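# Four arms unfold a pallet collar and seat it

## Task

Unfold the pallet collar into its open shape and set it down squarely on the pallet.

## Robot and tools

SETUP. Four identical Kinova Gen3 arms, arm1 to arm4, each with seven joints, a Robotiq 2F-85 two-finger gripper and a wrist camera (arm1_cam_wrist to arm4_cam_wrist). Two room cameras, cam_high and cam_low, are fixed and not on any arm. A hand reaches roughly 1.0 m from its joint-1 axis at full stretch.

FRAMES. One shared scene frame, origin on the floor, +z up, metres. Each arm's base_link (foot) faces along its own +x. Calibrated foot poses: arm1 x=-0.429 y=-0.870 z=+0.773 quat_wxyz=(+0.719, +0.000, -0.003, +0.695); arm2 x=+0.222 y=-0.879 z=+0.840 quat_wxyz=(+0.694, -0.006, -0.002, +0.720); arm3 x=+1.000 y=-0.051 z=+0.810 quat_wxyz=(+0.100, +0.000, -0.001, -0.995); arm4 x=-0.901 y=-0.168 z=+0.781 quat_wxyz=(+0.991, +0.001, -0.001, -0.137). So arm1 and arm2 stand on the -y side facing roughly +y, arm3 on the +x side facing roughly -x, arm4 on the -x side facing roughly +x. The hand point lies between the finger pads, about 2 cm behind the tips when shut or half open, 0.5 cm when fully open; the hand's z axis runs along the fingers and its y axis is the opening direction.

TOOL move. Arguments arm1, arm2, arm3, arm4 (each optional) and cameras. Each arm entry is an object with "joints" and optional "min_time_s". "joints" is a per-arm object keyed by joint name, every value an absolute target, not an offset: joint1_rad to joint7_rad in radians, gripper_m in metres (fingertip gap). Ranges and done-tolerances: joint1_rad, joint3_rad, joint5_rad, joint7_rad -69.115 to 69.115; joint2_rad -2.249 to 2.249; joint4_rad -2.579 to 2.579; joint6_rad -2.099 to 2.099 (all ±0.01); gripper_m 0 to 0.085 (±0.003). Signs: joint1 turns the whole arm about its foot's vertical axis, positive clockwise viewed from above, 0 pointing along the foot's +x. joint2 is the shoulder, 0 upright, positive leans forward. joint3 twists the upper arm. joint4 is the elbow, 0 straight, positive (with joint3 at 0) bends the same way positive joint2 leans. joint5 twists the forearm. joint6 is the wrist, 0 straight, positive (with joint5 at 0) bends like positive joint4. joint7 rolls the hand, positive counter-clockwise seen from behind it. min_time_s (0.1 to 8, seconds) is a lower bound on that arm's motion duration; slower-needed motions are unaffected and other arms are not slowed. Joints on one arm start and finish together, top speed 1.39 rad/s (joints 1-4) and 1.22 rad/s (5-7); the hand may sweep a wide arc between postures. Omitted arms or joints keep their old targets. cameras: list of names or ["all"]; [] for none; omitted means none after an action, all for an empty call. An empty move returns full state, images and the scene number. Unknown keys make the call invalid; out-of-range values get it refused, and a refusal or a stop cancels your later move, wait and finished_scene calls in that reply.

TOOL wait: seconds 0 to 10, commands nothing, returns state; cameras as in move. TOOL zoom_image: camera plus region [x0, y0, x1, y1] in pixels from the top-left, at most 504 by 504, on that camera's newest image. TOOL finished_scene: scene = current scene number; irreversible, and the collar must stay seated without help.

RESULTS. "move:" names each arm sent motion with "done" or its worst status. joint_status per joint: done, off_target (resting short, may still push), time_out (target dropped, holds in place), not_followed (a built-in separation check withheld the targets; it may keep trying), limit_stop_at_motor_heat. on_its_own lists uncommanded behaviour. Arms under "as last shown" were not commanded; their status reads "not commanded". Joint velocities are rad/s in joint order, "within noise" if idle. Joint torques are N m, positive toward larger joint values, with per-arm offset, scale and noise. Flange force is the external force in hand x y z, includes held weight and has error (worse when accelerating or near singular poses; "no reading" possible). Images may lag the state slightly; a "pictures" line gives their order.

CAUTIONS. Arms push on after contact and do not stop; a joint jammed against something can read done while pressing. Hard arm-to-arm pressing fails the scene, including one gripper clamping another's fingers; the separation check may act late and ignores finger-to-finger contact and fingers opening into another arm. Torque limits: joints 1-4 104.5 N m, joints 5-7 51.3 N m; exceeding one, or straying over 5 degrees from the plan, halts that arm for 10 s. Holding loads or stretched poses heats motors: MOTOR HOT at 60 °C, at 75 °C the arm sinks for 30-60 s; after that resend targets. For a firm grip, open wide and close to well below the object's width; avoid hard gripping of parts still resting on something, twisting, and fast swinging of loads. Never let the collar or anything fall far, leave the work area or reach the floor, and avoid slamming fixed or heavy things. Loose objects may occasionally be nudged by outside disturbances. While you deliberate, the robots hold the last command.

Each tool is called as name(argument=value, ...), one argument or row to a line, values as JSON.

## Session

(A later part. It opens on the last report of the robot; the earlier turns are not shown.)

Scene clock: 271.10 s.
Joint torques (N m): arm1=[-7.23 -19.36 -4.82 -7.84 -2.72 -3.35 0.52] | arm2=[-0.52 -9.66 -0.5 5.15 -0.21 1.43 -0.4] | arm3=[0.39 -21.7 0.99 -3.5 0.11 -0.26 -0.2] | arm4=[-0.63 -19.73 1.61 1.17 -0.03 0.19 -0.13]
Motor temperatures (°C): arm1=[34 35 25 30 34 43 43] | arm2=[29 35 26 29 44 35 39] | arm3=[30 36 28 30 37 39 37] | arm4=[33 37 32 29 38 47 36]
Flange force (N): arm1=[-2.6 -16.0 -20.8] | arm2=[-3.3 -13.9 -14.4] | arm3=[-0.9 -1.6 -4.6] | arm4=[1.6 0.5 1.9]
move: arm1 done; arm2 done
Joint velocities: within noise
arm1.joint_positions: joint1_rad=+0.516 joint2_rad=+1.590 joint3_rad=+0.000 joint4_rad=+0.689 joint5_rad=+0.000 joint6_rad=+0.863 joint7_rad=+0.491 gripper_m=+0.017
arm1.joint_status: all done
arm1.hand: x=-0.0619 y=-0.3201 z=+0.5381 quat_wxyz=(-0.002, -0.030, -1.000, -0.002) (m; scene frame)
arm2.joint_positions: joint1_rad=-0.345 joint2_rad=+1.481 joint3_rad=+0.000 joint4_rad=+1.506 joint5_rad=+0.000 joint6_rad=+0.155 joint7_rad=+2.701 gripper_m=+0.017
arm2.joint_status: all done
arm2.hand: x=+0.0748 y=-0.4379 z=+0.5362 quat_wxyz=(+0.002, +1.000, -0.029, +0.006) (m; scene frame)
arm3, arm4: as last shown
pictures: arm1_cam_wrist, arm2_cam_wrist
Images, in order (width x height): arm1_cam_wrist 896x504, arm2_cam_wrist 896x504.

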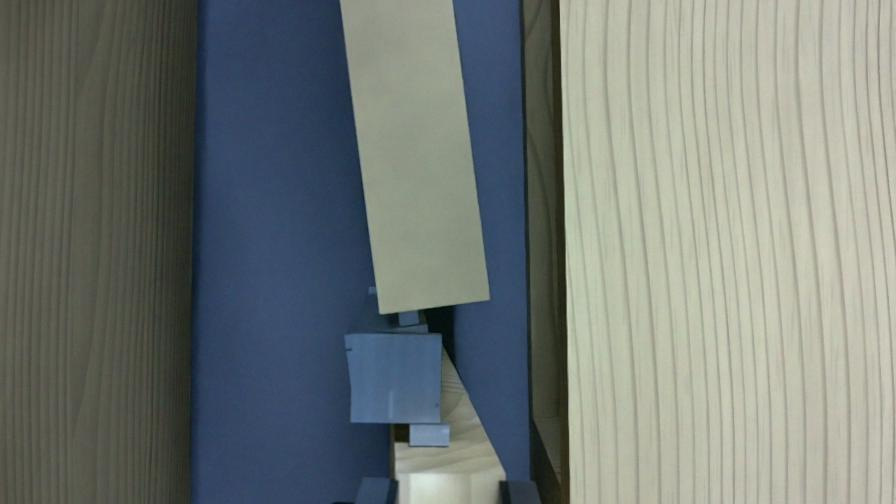

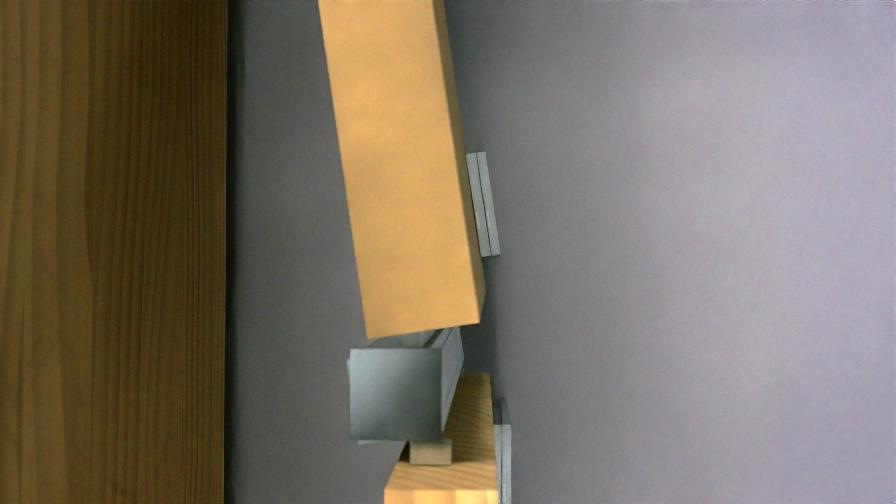

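move(
  arm1={"joints": {"joint1_rad": 0.500115, "joint2_rad": 1.644188, "joint4_rad": 0.542533, "joint6_rad": 0.954872, "joint7_rad": 0.445215}, "min_time_s": 2.5},
  arm2={"joints": {"joint1_rad": -0.356560, "joint2_rad": 1.475786, "joint4_rad": 1.553543, "joint6_rad": 0.112264, "joint7_rad": 2.657840}, "min_time_s": 2.5},
  cameras=["cam_low"],
)

Scene clock: 281.20 s.
Joint torques (N m): arm1=[-9.35 -18.7 -5.74 -8.69 -3.67 -4.62 0.4] | arm2=[1.14 -13.17 1.74 3.7 -0.21 0.73 -0.55] | arm3=[0.38 -21.73 1 -3.57 0.1 -0.24 -0.21] | arm4=[-0.05 -20.01 2.57 0.73 -0.09 -0.02 -0.15]
Motor temperatures (°C): arm1=[34 35 25 30 34 43 43] | arm2=[29 35 26 29 44 35 39] | arm3=[30 36 28 30 37 39 37] | arm4=[33 37 31 29 38 47 36]
Flange force (N): arm1=[-3.8 -21.7 -25.4] | arm2=[-5.8 -9.9 -9.2] | arm3=[-1.2 -1.8 -4.7] | arm4=[-0.1 0.2 1.7]
move: arm1 done; arm2 done
Joint velocities: within noise
arm1.joint_positions: joint1_rad=+0.500 joint2_rad=+1.644 joint3_rad=+0.000 joint4_rad=+0.543 joint5_rad=+0.000 joint6_rad=+0.955 joint7_rad=+0.445 gripper_m=+0.017
arm1.joint_status: all done
arm1.hand: x=-0.0619 y=-0.3000 z=+0.5381 quat_wxyz=(-0.002, -0.045, -0.999, -0.002) (m; scene frame)
arm2.joint_positions: joint1_rad=-0.357 joint2_rad=+1.476 joint3_rad=+0.000 joint4_rad=+1.554 joint5_rad=+0.000 joint6_rad=+0.112 joint7_rad=+2.658 gripper_m=+0.017
arm2.joint_status: all done
arm2.hand: x=+0.0750 y=-0.4519 z=+0.5367 quat_wxyz=(+0.002, +0.999, -0.045, +0.006) (m; scene frame)
arm3, arm4: as last shown
pictures: cam_low
Images, in order (width x height): cam_low 896x504.

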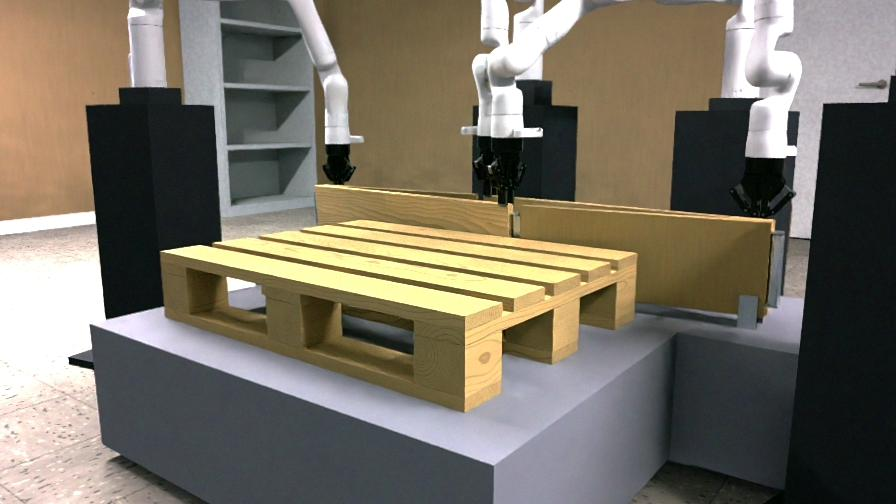

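move(
  arm1={"joints": {"joint1_rad": 0.507853, "joint2_rad": 1.616923, "joint4_rad": 0.615881, "joint6_rad": 0.908789, "joint7_rad": 0.452953}, "min_time_s": 1.8},
  arm2={"joints": {"joint1_rad": -0.364460, "joint2_rad": 1.480468, "joint4_rad": 1.580152, "joint6_rad": 0.080973, "joint7_rad": 2.649940}, "min_time_s": 1.8},
  cameras=["arm1_cam_wrist", "arm2_cam_wrist"],
)

Scene clock: 285.00 s.
Joint torques (N m): arm1=[-0.57 -17.31 0.47 -2.8 -0.27 0.88 0.38] | arm2=[-1.1 18.75 -2.42 10.96 -0.31 3.64 -0.52] | arm3=[2.32 -20.48 3.11 -1.76 0.47 0.76 -0.21] | arm4=[-1.81 -18.74 -0.37 3.02 0.09 1.12 -0.09]
Motor temperatures (°C): arm1=[34 35 25 30 34 43 43] | arm2=[29 35 26 29 44 35 39] | arm3=[30 36 28 30 37 39 37] | arm4=[33 37 31 29 38 47 36]
Flange force (N): arm1=[-0.6 0.2 -13.4] | arm2=[-5.1 -19.8 -68.8] | arm3=[3.6 -2.2 -3.5] | arm4=[5.7 0.1 3.6]
move: arm1 done; arm2 done
Joint velocities: within noise
arm1.joint_positions: joint1_rad=+0.508 joint2_rad=+1.617 joint3_rad=+0.000 joint4_rad=+0.616 joint5_rad=+0.000 joint6_rad=+0.909 joint7_rad=+0.453 gripper_m=+0.017
arm1.joint_status: all done
arm1.hand: x=-0.0617 y=-0.3097 z=+0.5379 quat_wxyz=(-0.002, -0.045, -0.999, -0.002) (m; scene frame)
arm2.joint_positions: joint1_rad=-0.364 joint2_rad=+1.480 joint3_rad=+0.000 joint4_rad=+1.580 joint5_rad=+0.000 joint6_rad=+0.081 joint7_rad=+2.650 gripper_m=+0.017
arm2.joint_status: all done
arm2.hand: x=+0.0754 y=-0.4620 z=+0.5338 quat_wxyz=(+0.002, +0.999, -0.045, +0.006) (m; scene frame)
arm3, arm4: as last shown
pictures: arm1_cam_wrist, arm2_cam_wrist
Images, in order (width x height): arm1_cam_wrist 896x504, arm2_cam_wrist 896x504.

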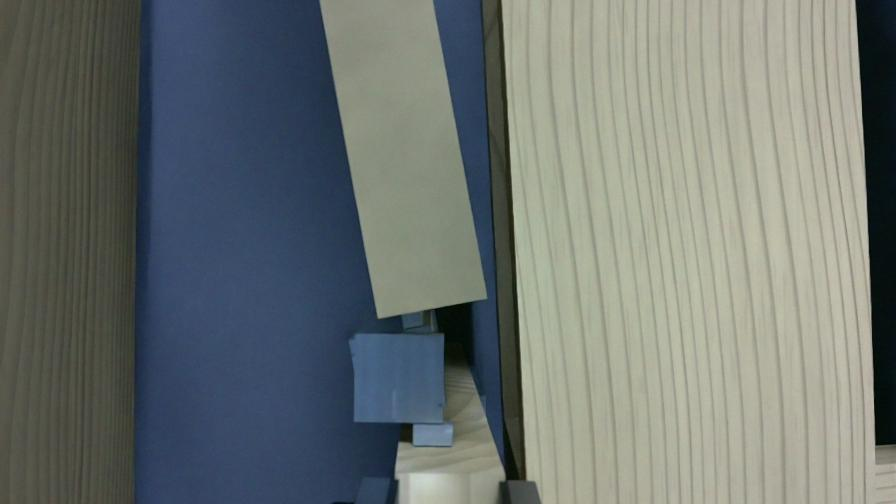

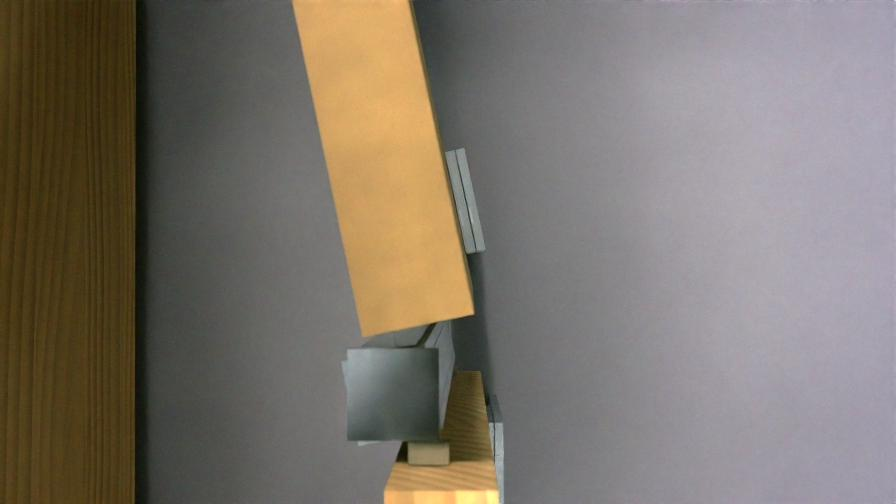

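move(
  arm1={"joints": {"gripper_m": 0.036}},
  arm2={"joints": {"gripper_m": 0.036}},
)

wait(
  seconds=0.3,
  cameras=["arm1_cam_wrist", "arm2_cam_wrist"],
)

Scene clock: 287.03 s.
Joint torques (N m): arm1=[0.15 -28.67 0.99 -8.29 -0.16 -0.16 0.26] | arm2=[-0.08 -19.83 0.17 1.45 -0.2 -0.24 -0.41] | arm3=[0.85 -20.99 1.42 -2.9 0.19 0.09 -0.18] | arm4=[-0.14 -19.88 2.43 0.83 -0.06 0.02 -0.12]
Motor temperatures (°C): arm1=[34 35 25 30 34 43 43] | arm2=[29 35 26 29 44 35 39] | arm3=[30 36 28 30 37 39 37] | arm4=[33 37 31 29 38 47 36]
Flange force (N): arm1=[2.8 -4.2 0.3] | arm2=[-2.1 -7.5 1.7] | arm3=[0.2 -1.7 -4.9] | arm4=[0.2 0.2 1.5]
move: arm1 done; arm2 done
Joint velocities: within noise
arm1.joint_positions: joint1_rad=+0.508 joint2_rad=+1.617 joint3_rad=+0.000 joint4_rad=+0.616 joint5_rad=+0.000 joint6_rad=+0.909 joint7_rad=+0.453 gripper_m=+0.036
arm1.joint_status: all done
arm1.hand: x=-0.0616 y=-0.3097 z=+0.5379 quat_wxyz=(-0.002, -0.045, -0.999, -0.002) (m; scene frame)
arm2.joint_positions: joint1_rad=-0.364 joint2_rad=+1.480 joint3_rad=+0.000 joint4_rad=+1.580 joint5_rad=+0.000 joint6_rad=+0.081 joint7_rad=+2.650 gripper_m=+0.036
arm2.joint_status: all done
arm2.hand: x=+0.0754 y=-0.4620 z=+0.5338 quat_wxyz=(+0.002, +0.999, -0.045, +0.006) (m; scene frame)
arm3, arm4: as last shown
arm3.hand: x=+0.6197 y=-0.4259 z=+0.5034 quat_wxyz=(+0.000, -0.707, +0.707, +0.000) (m; scene frame)
pictures: none

Scene clock: 287.33 s.
Joint torques (N m): arm1=[0.17 -28.56 1.06 -8.19 -0.2 -0.2 0.3] | arm2=[-0.17 -19.99 0.25 1.37 -0.18 -0.27 -0.35] | arm3=[0.82 -21.01 1.48 -2.9 0.17 0.08 -0.17] | arm4=[-0.14 -19.91 2.42 0.87 -0.07 0.04 -0.14]
Motor temperatures (°C): arm1=[34 35 25 30 34 43 43] | arm2=[29 35 26 29 44 35 39] | arm3=[30 36 28 30 37 39 37] | arm4=[33 37 31 29 38 47 36]
Flange force (N): arm1=[2.5 -3.6 0.3] | arm2=[-1.9 -7.4 1.9] | arm3=[0.2 -1.6 -4.9] | arm4=[0.3 0.1 1.7]
Joint velocities: within noise
arm1.joint_positions: joint1_rad=+0.508 joint2_rad=+1.617 joint3_rad=+0.000 joint4_rad=+0.616 joint5_rad=+0.000 joint6_rad=+0.909 joint7_rad=+0.453 gripper_m=+0.036
arm1.joint_status: all done
arm1.hand: x=-0.0617 y=-0.3097 z=+0.5379 quat_wxyz=(-0.002, -0.045, -0.999, -0.002) (m; scene frame)
arm2.joint_positions: joint1_rad=-0.364 joint2_rad=+1.480 joint3_rad=+0.000 joint4_rad=+1.580 joint5_rad=+0.000 joint6_rad=+0.081 joint7_rad=+2.650 gripper_m=+0.036
arm2.joint_status: all done
arm2.hand: x=+0.0754 y=-0.4620 z=+0.5338 quat_wxyz=(+0.002, +0.999, -0.045, +0.006) (m; scene frame)
arm3.joint_positions: joint1_rad=-0.624 joint2_rad=+1.540 joint3_rad=+0.000 joint4_rad=+1.234 joint5_rad=+0.000 joint6_rad=+0.368 joint7_rad=-0.825 gripper_m=+0.000
arm3.joint_status: not commanded
arm3.hand: x=+0.6197 y=-0.4260 z=+0.5034 quat_wxyz=(-0.001, -0.707, +0.707, -0.001) (m; scene frame)
arm4.joint_positions: joint1_rad=+0.356 joint2_rad=+1.422 joint3_rad=+0.000 joint4_rad=+1.806 joint5_rad=+0.000 joint6_rad=-0.086 joint7_rad=-2.511 gripper_m=+0.000
arm4.joint_status: not commanded
arm4.hand: x=-0.6006 y=-0.4168 z=+0.5034 quat_wxyz=(+0.001, -0.707, +0.707, +0.000) (m; scene frame)
wait: 0.30 s; at rest by 0.27 s
pictures: arm1_cam_wrist, arm2_cam_wrist
Images, in order (width x height): arm1_cam_wrist 896x504, arm2_cam_wrist 896x504.

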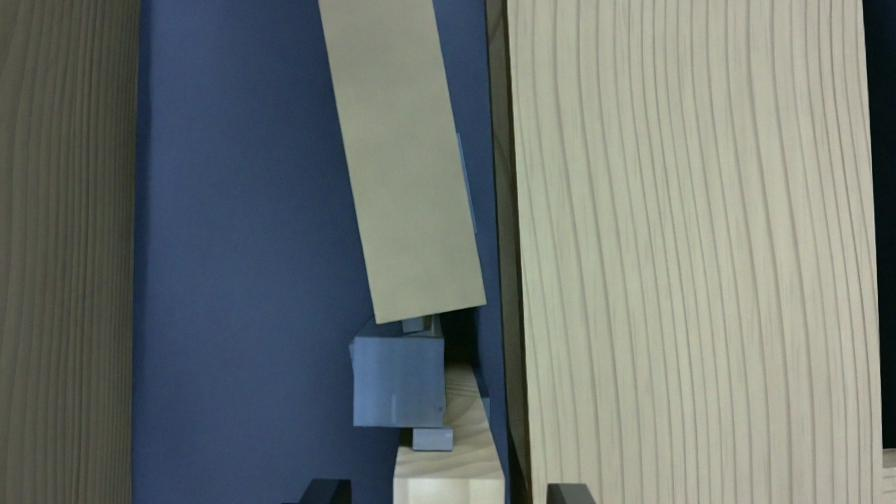

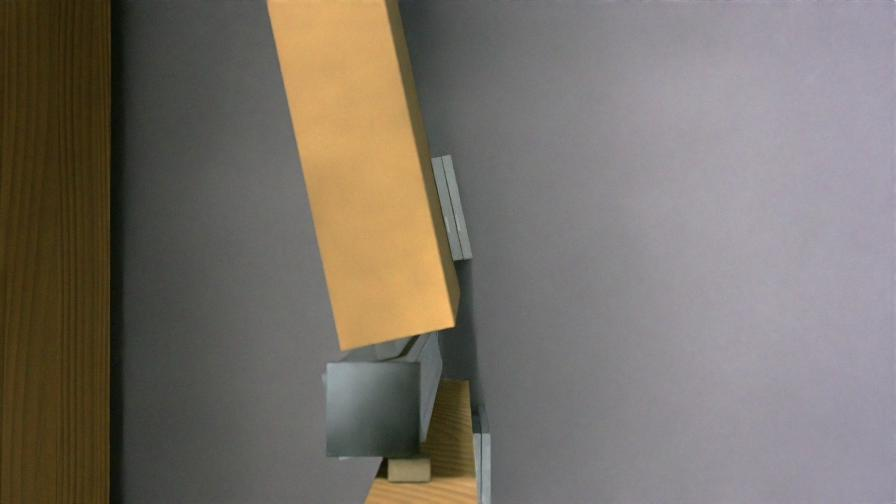

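move(
  arm1={"joints": {"joint1_rad": 0.507853, "joint2_rad": 1.31818, "joint4_rad": 0.84578, "joint6_rad": 0.97763, "joint7_rad": 0.452953}, "min_time_s": 1.8},
  arm2={"joints": {"joint1_rad": -0.41980, "joint2_rad": 1.478501, "joint4_rad": 1.529509, "joint6_rad": 0.133583, "joint7_rad": 2.59060}, "min_time_s": 1.8},
  arm3={"joints": {"joint1_rad": -0.62446, "joint2_rad": 1.320438, "joint4_rad": 1.409163, "joint6_rad": 0.411992, "joint7_rad": -0.82475}, "min_time_s": 1.8},
  arm4={"joints": {"joint1_rad": 0.35565, "joint2_rad": 1.180939, "joint4_rad": 1.96019, "joint6_rad": 0.000464, "joint7_rad": -2.51120}, "min_time_s": 1.8},
)

move(
  arm1={"joints": {"joint1_rad": -0.0235, "joint2_rad": 0.94808, "joint4_rad": 2.26418, "joint6_rad": -0.07067, "joint7_rad": -0.0825}},
  arm3={"joints": {"joint1_rad": -0.448646, "joint2_rad": 1.492278, "joint4_rad": 0.839448, "joint6_rad": 0.809867, "joint7_rad": 1.034354, "gripper_m": 0.04}},
)

move(
  arm4={"joints": {"joint1_rad": -0.035823, "joint2_rad": 1.343450, "joint4_rad": 1.147001, "joint6_rad": 0.651142, "joint7_rad": -1.217773, "gripper_m": 0.04}},
)

move(
  arm1={"joints": {"joint1_rad": -0.222306, "joint2_rad": 1.188674, "joint4_rad": 1.708441, "joint6_rad": 0.244478, "joint7_rad": -0.281306, "gripper_m": 0.036}},
  cameras=["arm1_cam_wrist", "arm3_cam_wrist", "arm4_cam_wrist"],
)

Scene clock: 321.77 s.
Joint torques (N m): arm1=[0.14 -28.25 1.01 -8.64 -0.17 -0.14 0.28] | arm2=[-0.18 -20.22 0.15 0.96 -0.2 -0.27 -0.41] | arm3=[0.38 -21.41 1.04 -3.97 0.09 -0.22 -0.17] | arm4=[-0.02 -19.5 2.55 -0.07 -0.07 -0.02 -0.16]
Motor temperatures (°C): arm1=[34 37 25 30 34 43 43] | arm2=[29 35 26 29 43 35 39] | arm3=[30 37 28 30 37 39 37] | arm4=[33 37 31 29 37 47 35]
Flange force (N): arm1=[2.3 -3.4 1.3] | arm2=[-2.4 -7.5 1.4] | arm3=[-1.4 -2.1 -4.5] | arm4=[0.1 0.3 1.7]
move: arm1 done; arm2 done; arm3 done; arm4 done
Joint velocities: within noise
arm1.joint_positions: joint1_rad=+0.508 joint2_rad=+1.318 joint3_rad=+0.000 joint4_rad=+0.846 joint5_rad=+0.000 joint6_rad=+0.978 joint7_rad=+0.453 gripper_m=+0.036
arm1.joint_status: all done
arm1.hand: x=-0.0624 y=-0.3104 z=+0.6800 quat_wxyz=(-0.002, -0.045, -0.999, -0.002) (m; scene frame)
arm2.joint_positions: joint1_rad=-0.420 joint2_rad=+1.479 joint3_rad=+0.000 joint4_rad=+1.530 joint5_rad=+0.000 joint6_rad=+0.134 joint7_rad=+2.591 gripper_m=+0.036
arm2.joint_status: all done
arm2.hand: x=+0.0452 y=-0.4562 z=+0.5360 quat_wxyz=(+0.002, +0.999, -0.047, +0.006) (m; scene frame)
arm3.joint_positions: joint1_rad=-0.624 joint2_rad=+1.320 joint3_rad=+0.000 joint4_rad=+1.409 joint5_rad=+0.000 joint6_rad=+0.412 joint7_rad=-0.825 gripper_m=+0.000
arm3.joint_status: all done
arm3.hand: x=+0.6198 y=-0.4258 z=+0.5998 quat_wxyz=(-0.001, -0.707, +0.707, -0.001) (m; scene frame)
arm4.joint_positions: joint1_rad=+0.356 joint2_rad=+1.181 joint3_rad=+0.000 joint4_rad=+1.960 joint5_rad=+0.000 joint6_rad=+0.000 joint7_rad=-2.511 gripper_m=+0.000
arm4.joint_status: all done
arm4.hand: x=-0.6006 y=-0.4171 z=+0.5998 quat_wxyz=(+0.001, -0.707, +0.707, +0.000) (m; scene frame)
pictures: none

Scene clock: 324.50 s.
Joint torques (N m): arm1=[0.16 -17.32 0.98 -0.21 -0.14 -0.2 0.29] | arm2=[-0.26 -20.26 0.24 0.91 -0.19 -0.29 -0.42] | arm3=[0.36 -24.63 0.99 -6.75 0.09 -0.13 -0.16] | arm4=[-0.05 -19.52 2.51 -0.08 -0.09 -0.01 -0.14]
Motor temperatures (°C): arm1=[34 37 25 30 34 43 43] | arm2=[29 35 26 29 43 35 39] | arm3=[30 37 28 30 37 39 37] | arm4=[33 37 31 29 37 47 35]
Flange force (N): arm1=[0.6 -2.3 3.9] | arm2=[-2.2 -7.6 1.4] | arm3=[5.2 -2.4 -4.9] | arm4=[0.1 0.4 1.8]
move: arm1 done; arm3 done
Joint velocities: within noise
arm1.joint_positions: joint1_rad=-0.023 joint2_rad=+0.948 joint3_rad=+0.000 joint4_rad=+2.264 joint5_rad=+0.000 joint6_rad=-0.071 joint7_rad=-0.083 gripper_m=+0.036
arm1.joint_status: all done
arm1.hand: x=-0.4003 y=-0.5503 z=+0.6799 quat_wxyz=(-0.002, -0.047, -0.999, -0.002) (m; scene frame)
arm2, arm4: as last shown
arm3.joint_positions: joint1_rad=-0.449 joint2_rad=+1.492 joint3_rad=+0.000 joint4_rad=+0.839 joint5_rad=+0.000 joint6_rad=+0.810 joint7_rad=+1.034 gripper_m=+0.040
arm3.joint_status: all done
arm3.hand: x=+0.4696 y=-0.4221 z=+0.5999 quat_wxyz=(-0.001, -0.998, -0.056, +0.000) (m; scene frame)
pictures: none

Scene clock: 326.70 s.
Joint torques (N m): arm1=[0.18 -17.3 0.99 -0.23 -0.13 -0.22 0.33] | arm2=[-0.15 -20.37 0.18 1.01 -0.19 -0.29 -0.4] | arm3=[0.4 -24.63 1 -6.76 0.09 -0.19 -0.18] | arm4=[-0.05 -25.68 2.5 -5.78 -0.09 -0.03 -0.14]
Motor temperatures (°C): arm1=[34 37 25 30 34 43 43] | arm2=[29 35 26 29 43 35 39] | arm3=[30 37 28 30 37 39 37] | arm4=[33 37 31 29 37 47 35]
Flange force (N): arm1=[0.7 -2.3 3.7] | arm2=[-2.7 -7.8 1.9] | arm3=[5.0 -2.3 -4.9] | arm4=[-1.0 0.3 0.5]
move: arm4 done
Joint velocities: within noise
arm1, arm2, arm3: as last shown
arm4.joint_positions: joint1_rad=-0.036 joint2_rad=+1.343 joint3_rad=+0.000 joint4_rad=+1.147 joint5_rad=+0.000 joint6_rad=+0.651 joint7_rad=-1.218 gripper_m=+0.040
arm4.joint_status: all done
arm4.hand: x=-0.3228 y=-0.3340 z=+0.5997 quat_wxyz=(+0.001, -0.998, -0.057, -0.001) (m; scene frame)
pictures: none

Scene clock: 328.53 s.
Joint torques (N m): arm1=[0.17 -22.31 1 -3.16 -0.14 -0.18 0.32] | arm2=[-0.17 -20.22 0.22 0.95 -0.15 -0.29 -0.37] | arm3=[0.38 -24.67 1.03 -6.77 0.07 -0.14 -0.17] | arm4=[-0.07 -25.67 2.48 -5.81 -0.09 -0.02 -0.15]
Motor temperatures (°C): arm1=[34 37 25 30 34 43 43] | arm2=[29 35 26 29 43 35 39] | arm3=[30 37 28 30 37 39 37] | arm4=[33 37 31 29 37 47 35]
Flange force (N): arm1=[-0.1 -2.1 2.0] | arm2=[-2.6 -7.5 1.4] | arm3=[5.1 -2.4 -4.8] | arm4=[-1.2 0.2 0.4]
move: arm1 done
Joint velocities: within noise
arm1.joint_positions: joint1_rad=-0.222 joint2_rad=+1.189 joint3_rad=+0.000 joint4_rad=+1.708 joint5_rad=+0.000 joint6_rad=+0.244 joint7_rad=-0.281 gripper_m=+0.036
arm1.joint_status: all done
arm1.hand: x=-0.4909 y=-0.4063 z=+0.6000 quat_wxyz=(-0.002, -0.047, -0.999, -0.002) (m; scene frame)
arm2, arm3, arm4: as last shown
pictures: arm1_cam_wrist, arm3_cam_wrist, arm4_cam_wrist
Images, in order (width x height): arm1_cam_wrist 896x504, arm3_cam_wrist 896x504, arm4_cam_wrist 896x504.

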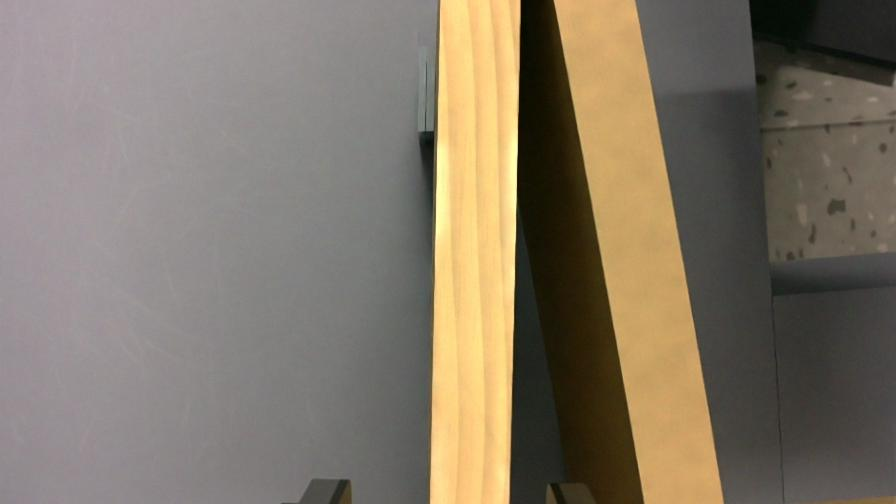

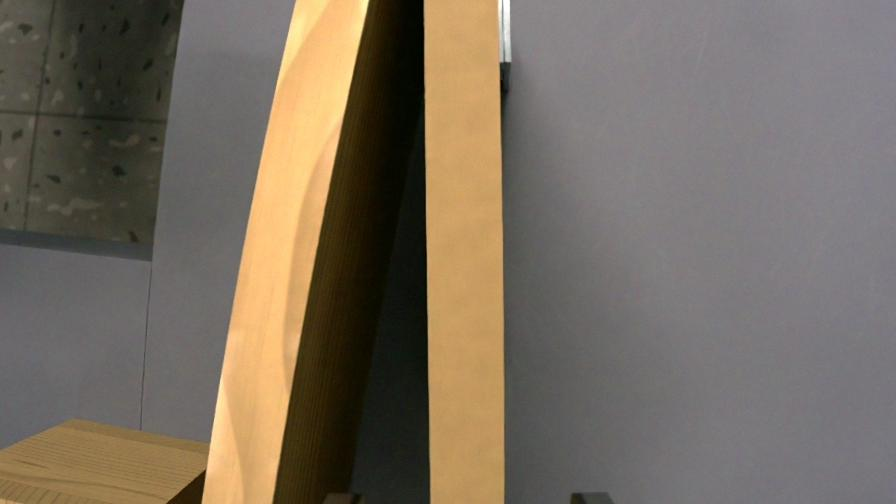

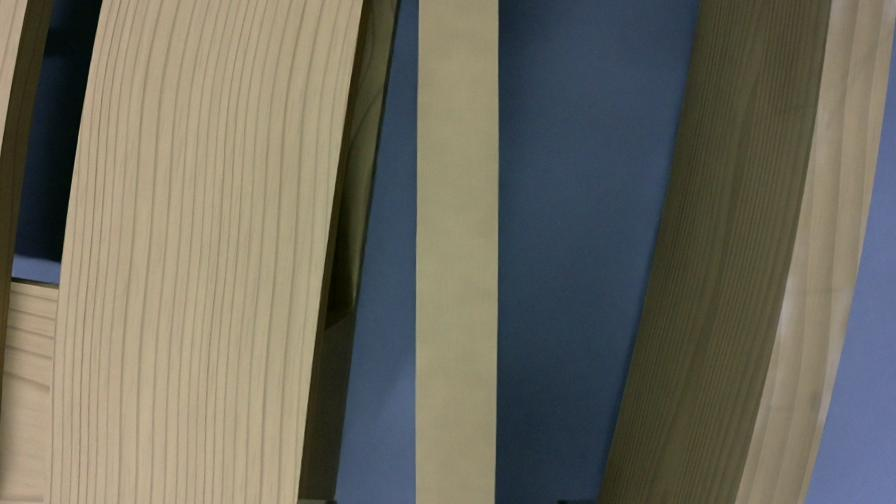

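move(
  arm1={"joints": {"joint1_rad": -0.220824, "joint2_rad": 1.395827, "joint4_rad": 1.567295, "joint6_rad": 0.178471, "joint7_rad": -0.279824}, "min_time_s": 2},
  arm2={"joints": {"joint1_rad": -0.419860, "joint2_rad": 1.535239, "joint4_rad": 1.477720, "joint6_rad": 0.128634, "joint7_rad": 2.590540}, "min_time_s": 2},
  arm3={"joints": {"joint1_rad": -0.448418, "joint2_rad": 1.708492, "joint4_rad": 0.611135, "joint6_rad": 0.821966, "joint7_rad": 1.034582}, "min_time_s": 2},
  arm4={"joints": {"joint1_rad": -0.031705, "joint2_rad": 1.536664, "joint4_rad": 0.994331, "joint6_rad": 0.610598, "joint7_rad": -1.213655}, "min_time_s": 2},
  cameras=["cam_low"],
)

Scene clock: 334.83 s.
Joint torques (N m): arm1=[0.21 -22.96 1.04 -2.58 -0.09 -0.19 0.3] | arm2=[-0.18 -20.37 0.14 0.95 -0.2 -0.31 -0.33] | arm3=[0.35 -24.61 1.07 -6.82 0.1 -0.14 -0.15] | arm4=[-0.04 -25.87 2.51 -5.5 -0.09 -0.01 -0.13]
Motor temperatures (°C): arm1=[34 37 25 30 33 43 43] | arm2=[29 35 26 29 43 34 39] | arm3=[30 37 28 30 37 39 37] | arm4=[33 37 31 29 37 47 35]
Flange force (N): arm1=[0.0 -2.3 1.7] | arm2=[-2.5 -7.5 2.0] | arm3=[6.5 -3.2 -6.3] | arm4=[-1.3 0.1 0.2]
move: arm1 done; arm2 done; arm3 done; arm4 done
Joint velocities: within noise
arm1.joint_positions: joint1_rad=-0.221 joint2_rad=+1.396 joint3_rad=+0.000 joint4_rad=+1.567 joint5_rad=+0.000 joint6_rad=+0.179 joint7_rad=-0.280 gripper_m=+0.036
arm1.joint_status: all done
arm1.hand: x=-0.4904 y=-0.4024 z=+0.5120 quat_wxyz=(-0.002, -0.047, -0.999, -0.002) (m; scene frame)
arm2.joint_positions: joint1_rad=-0.420 joint2_rad=+1.535 joint3_rad=+0.000 joint4_rad=+1.478 joint5_rad=+0.000 joint6_rad=+0.129 joint7_rad=+2.591 gripper_m=+0.036
arm2.joint_status: all done
arm2.hand: x=+0.0455 y=-0.4564 z=+0.5120 quat_wxyz=(+0.002, +0.999, -0.047, +0.006) (m; scene frame)
arm3.joint_positions: joint1_rad=-0.448 joint2_rad=+1.708 joint3_rad=+0.000 joint4_rad=+0.611 joint5_rad=+0.000 joint6_rad=+0.822 joint7_rad=+1.035 gripper_m=+0.040
arm3.joint_status: all done
arm3.hand: x=+0.4695 y=-0.4220 z=+0.5119 quat_wxyz=(-0.001, -0.998, -0.056, +0.000) (m; scene frame)
arm4.joint_positions: joint1_rad=-0.032 joint2_rad=+1.537 joint3_rad=+0.000 joint4_rad=+0.994 joint5_rad=+0.000 joint6_rad=+0.611 joint7_rad=-1.214 gripper_m=+0.040
arm4.joint_status: all done
arm4.hand: x=-0.3231 y=-0.3362 z=+0.5117 quat_wxyz=(+0.001, -0.998, -0.057, -0.001) (m; scene frame)
pictures: cam_low
Images, in order (width x height): cam_low 896x504.

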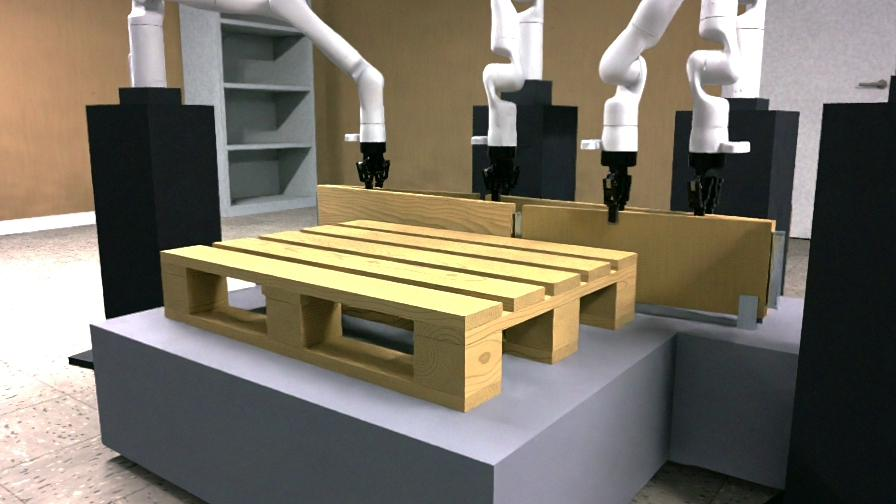

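move(
  arm1={"joints": {"gripper_m": 0.012}},
  arm2={"joints": {"gripper_m": 0.012}},
  arm3={"joints": {"gripper_m": 0.012}},
  arm4={"joints": {"gripper_m": 0.012}},
)

Scene clock: 335.93 s.
Joint torques (N m): arm1=[0.48 -17.87 1.75 -4.64 0.06 -2.31 0.35] | arm2=[-0.03 -17.08 1.03 -2.03 0.12 -2.51 -0.25] | arm3=[3.45 -20.19 3.61 -4.63 1.51 0.6 -0.51] | arm4=[-3.41 -23.37 -1.36 -4.15 -1.22 0.5 0.06]
Motor temperatures (°C): arm1=[34 37 25 30 33 43 43] | arm2=[29 35 26 29 43 34 39] | arm3=[30 37 28 30 37 39 37] | arm4=[33 37 31 29 37 47 35]
Flange force (N): arm1=[0.0 -5.3 -15.1] | arm2=[-1.0 -3.3 -12.7] | arm3=[7.6 1.1 -11.4] | arm4=[-1.9 5.6 -2.5]
move: arm1 off_target; arm2 off_target; arm3 off_target; arm4 off_target
Joint velocities: within noise
arm1.joint_positions: joint1_rad=-0.221 joint2_rad=+1.396 joint3_rad=+0.000 joint4_rad=+1.567 joint5_rad=+0.000 joint6_rad=+0.179 joint7_rad=-0.280 gripper_m=+0.019
arm1.joint_status: gripper_m off_target (ended at +0.019, target +0.012)
arm1.hand: x=-0.4904 y=-0.4024 z=+0.5120 quat_wxyz=(-0.002, -0.047, -0.999, -0.002) (m; scene frame)
arm2.joint_positions: joint1_rad=-0.420 joint2_rad=+1.535 joint3_rad=+0.000 joint4_rad=+1.478 joint5_rad=+0.000 joint6_rad=+0.129 joint7_rad=+2.591 gripper_m=+0.019
arm2.joint_status: gripper_m off_target (ended at +0.019, target +0.012)
arm2.hand: x=+0.0455 y=-0.4564 z=+0.5120 quat_wxyz=(+0.002, +0.999, -0.047, +0.006) (m; scene frame)
arm3.joint_positions: joint1_rad=-0.448 joint2_rad=+1.708 joint3_rad=+0.000 joint4_rad=+0.611 joint5_rad=+0.000 joint6_rad=+0.822 joint7_rad=+1.035 gripper_m=+0.019
arm3.joint_status: gripper_m off_target (ended at +0.019, target +0.012)
arm3.hand: x=+0.4696 y=-0.4221 z=+0.5119 quat_wxyz=(-0.001, -0.998, -0.056, +0.000) (m; scene frame)
arm4.joint_positions: joint1_rad=-0.032 joint2_rad=+1.537 joint3_rad=+0.000 joint4_rad=+0.994 joint5_rad=+0.000 joint6_rad=+0.611 joint7_rad=-1.214 gripper_m=+0.019
arm4.joint_status: gripper_m off_target (ended at +0.019, target +0.012)
arm4.hand: x=-0.3231 y=-0.3363 z=+0.5117 quat_wxyz=(+0.001, -0.998, -0.057, -0.001) (m; scene frame)
pictures: none

move(
  arm1={"joints": {"joint1_rad": -0.219679, "joint2_rad": 1.191033, "joint4_rad": 1.694474, "joint6_rad": 0.256086, "joint7_rad": -0.278679}, "min_time_s": 2.5},
  arm2={"joints": {"joint1_rad": -0.418066, "joint2_rad": 1.327754, "joint4_rad": 1.648786, "joint6_rad": 0.165053, "joint7_rad": 2.592334}, "min_time_s": 2.5},
  arm3={"joints": {"joint1_rad": -0.448646, "joint2_rad": 1.492278, "joint4_rad": 0.839448, "joint6_rad": 0.809867, "joint7_rad": 1.034354}, "min_time_s": 2.5},
  arm4={"joints": {"joint1_rad": -0.031704, "joint2_rad": 1.343586, "joint4_rad": 1.146543, "joint6_rad": 0.651464, "joint7_rad": -1.213654}, "min_time_s": 2.5},
  cameras=["cam_low"],
)

Scene clock: 356.77 s.
Joint torques (N m): arm1=[2.49 -25.01 3.86 -3.61 0.22 -0.18 0.28] | arm2=[-0.07 -22.5 0.49 1.25 -0.03 0.18 -0.3] | arm3=[-1.11 -36.69 -0.3 -9.93 -0.88 1.09 -0.43] | arm4=[1.5 -36.44 3.91 -5.36 0.15 3.01 -0.21]
Motor temperatures (°C): arm1=[33 37 25 30 33 43 43] | arm2=[29 35 26 29 43 34 39] | arm3=[30 37 28 30 37 39 37] | arm4=[33 38 31 29 37 47 35]
Flange force (N): arm1=[4.7 -3.2 7.6] | arm2=[-3.6 -8.6 7.4] | arm3=[2.2 -3.9 16.1] | arm4=[8.0 1.4 25.7]
move: arm1 done; arm2 done; arm3 done; arm4 done
Joint velocities: within noise
arm1.joint_positions: joint1_rad=-0.220 joint2_rad=+1.191 joint3_rad=+0.000 joint4_rad=+1.694 joint5_rad=+0.000 joint6_rad=+0.256 joint7_rad=-0.279 gripper_m=+0.019
arm1.joint_status: all done
arm1.hand: x=-0.4904 y=-0.4023 z=+0.6000 quat_wxyz=(-0.002, -0.047, -0.999, -0.002) (m; scene frame)
arm2.joint_positions: joint1_rad=-0.418 joint2_rad=+1.328 joint3_rad=+0.000 joint4_rad=+1.649 joint5_rad=+0.000 joint6_rad=+0.165 joint7_rad=+2.592 gripper_m=+0.019
arm2.joint_status: all done
arm2.hand: x=+0.0455 y=-0.4563 z=+0.6000 quat_wxyz=(+0.002, +0.999, -0.047, +0.006) (m; scene frame)
arm3.joint_positions: joint1_rad=-0.449 joint2_rad=+1.492 joint3_rad=+0.000 joint4_rad=+0.839 joint5_rad=+0.000 joint6_rad=+0.810 joint7_rad=+1.034 gripper_m=+0.019
arm3.joint_status: all done
arm3.hand: x=+0.4695 y=-0.4221 z=+0.5999 quat_wxyz=(-0.001, -0.998, -0.056, +0.000) (m; scene frame)
arm4.joint_positions: joint1_rad=-0.032 joint2_rad=+1.344 joint3_rad=+0.000 joint4_rad=+1.147 joint5_rad=+0.000 joint6_rad=+0.651 joint7_rad=-1.214 gripper_m=+0.019
arm4.joint_status: all done
arm4.hand: x=-0.3234 y=-0.3364 z=+0.5997 quat_wxyz=(+0.001, -0.998, -0.057, -0.001) (m; scene frame)
pictures: cam_low
Images, in order (width x height): cam_low 896x504.

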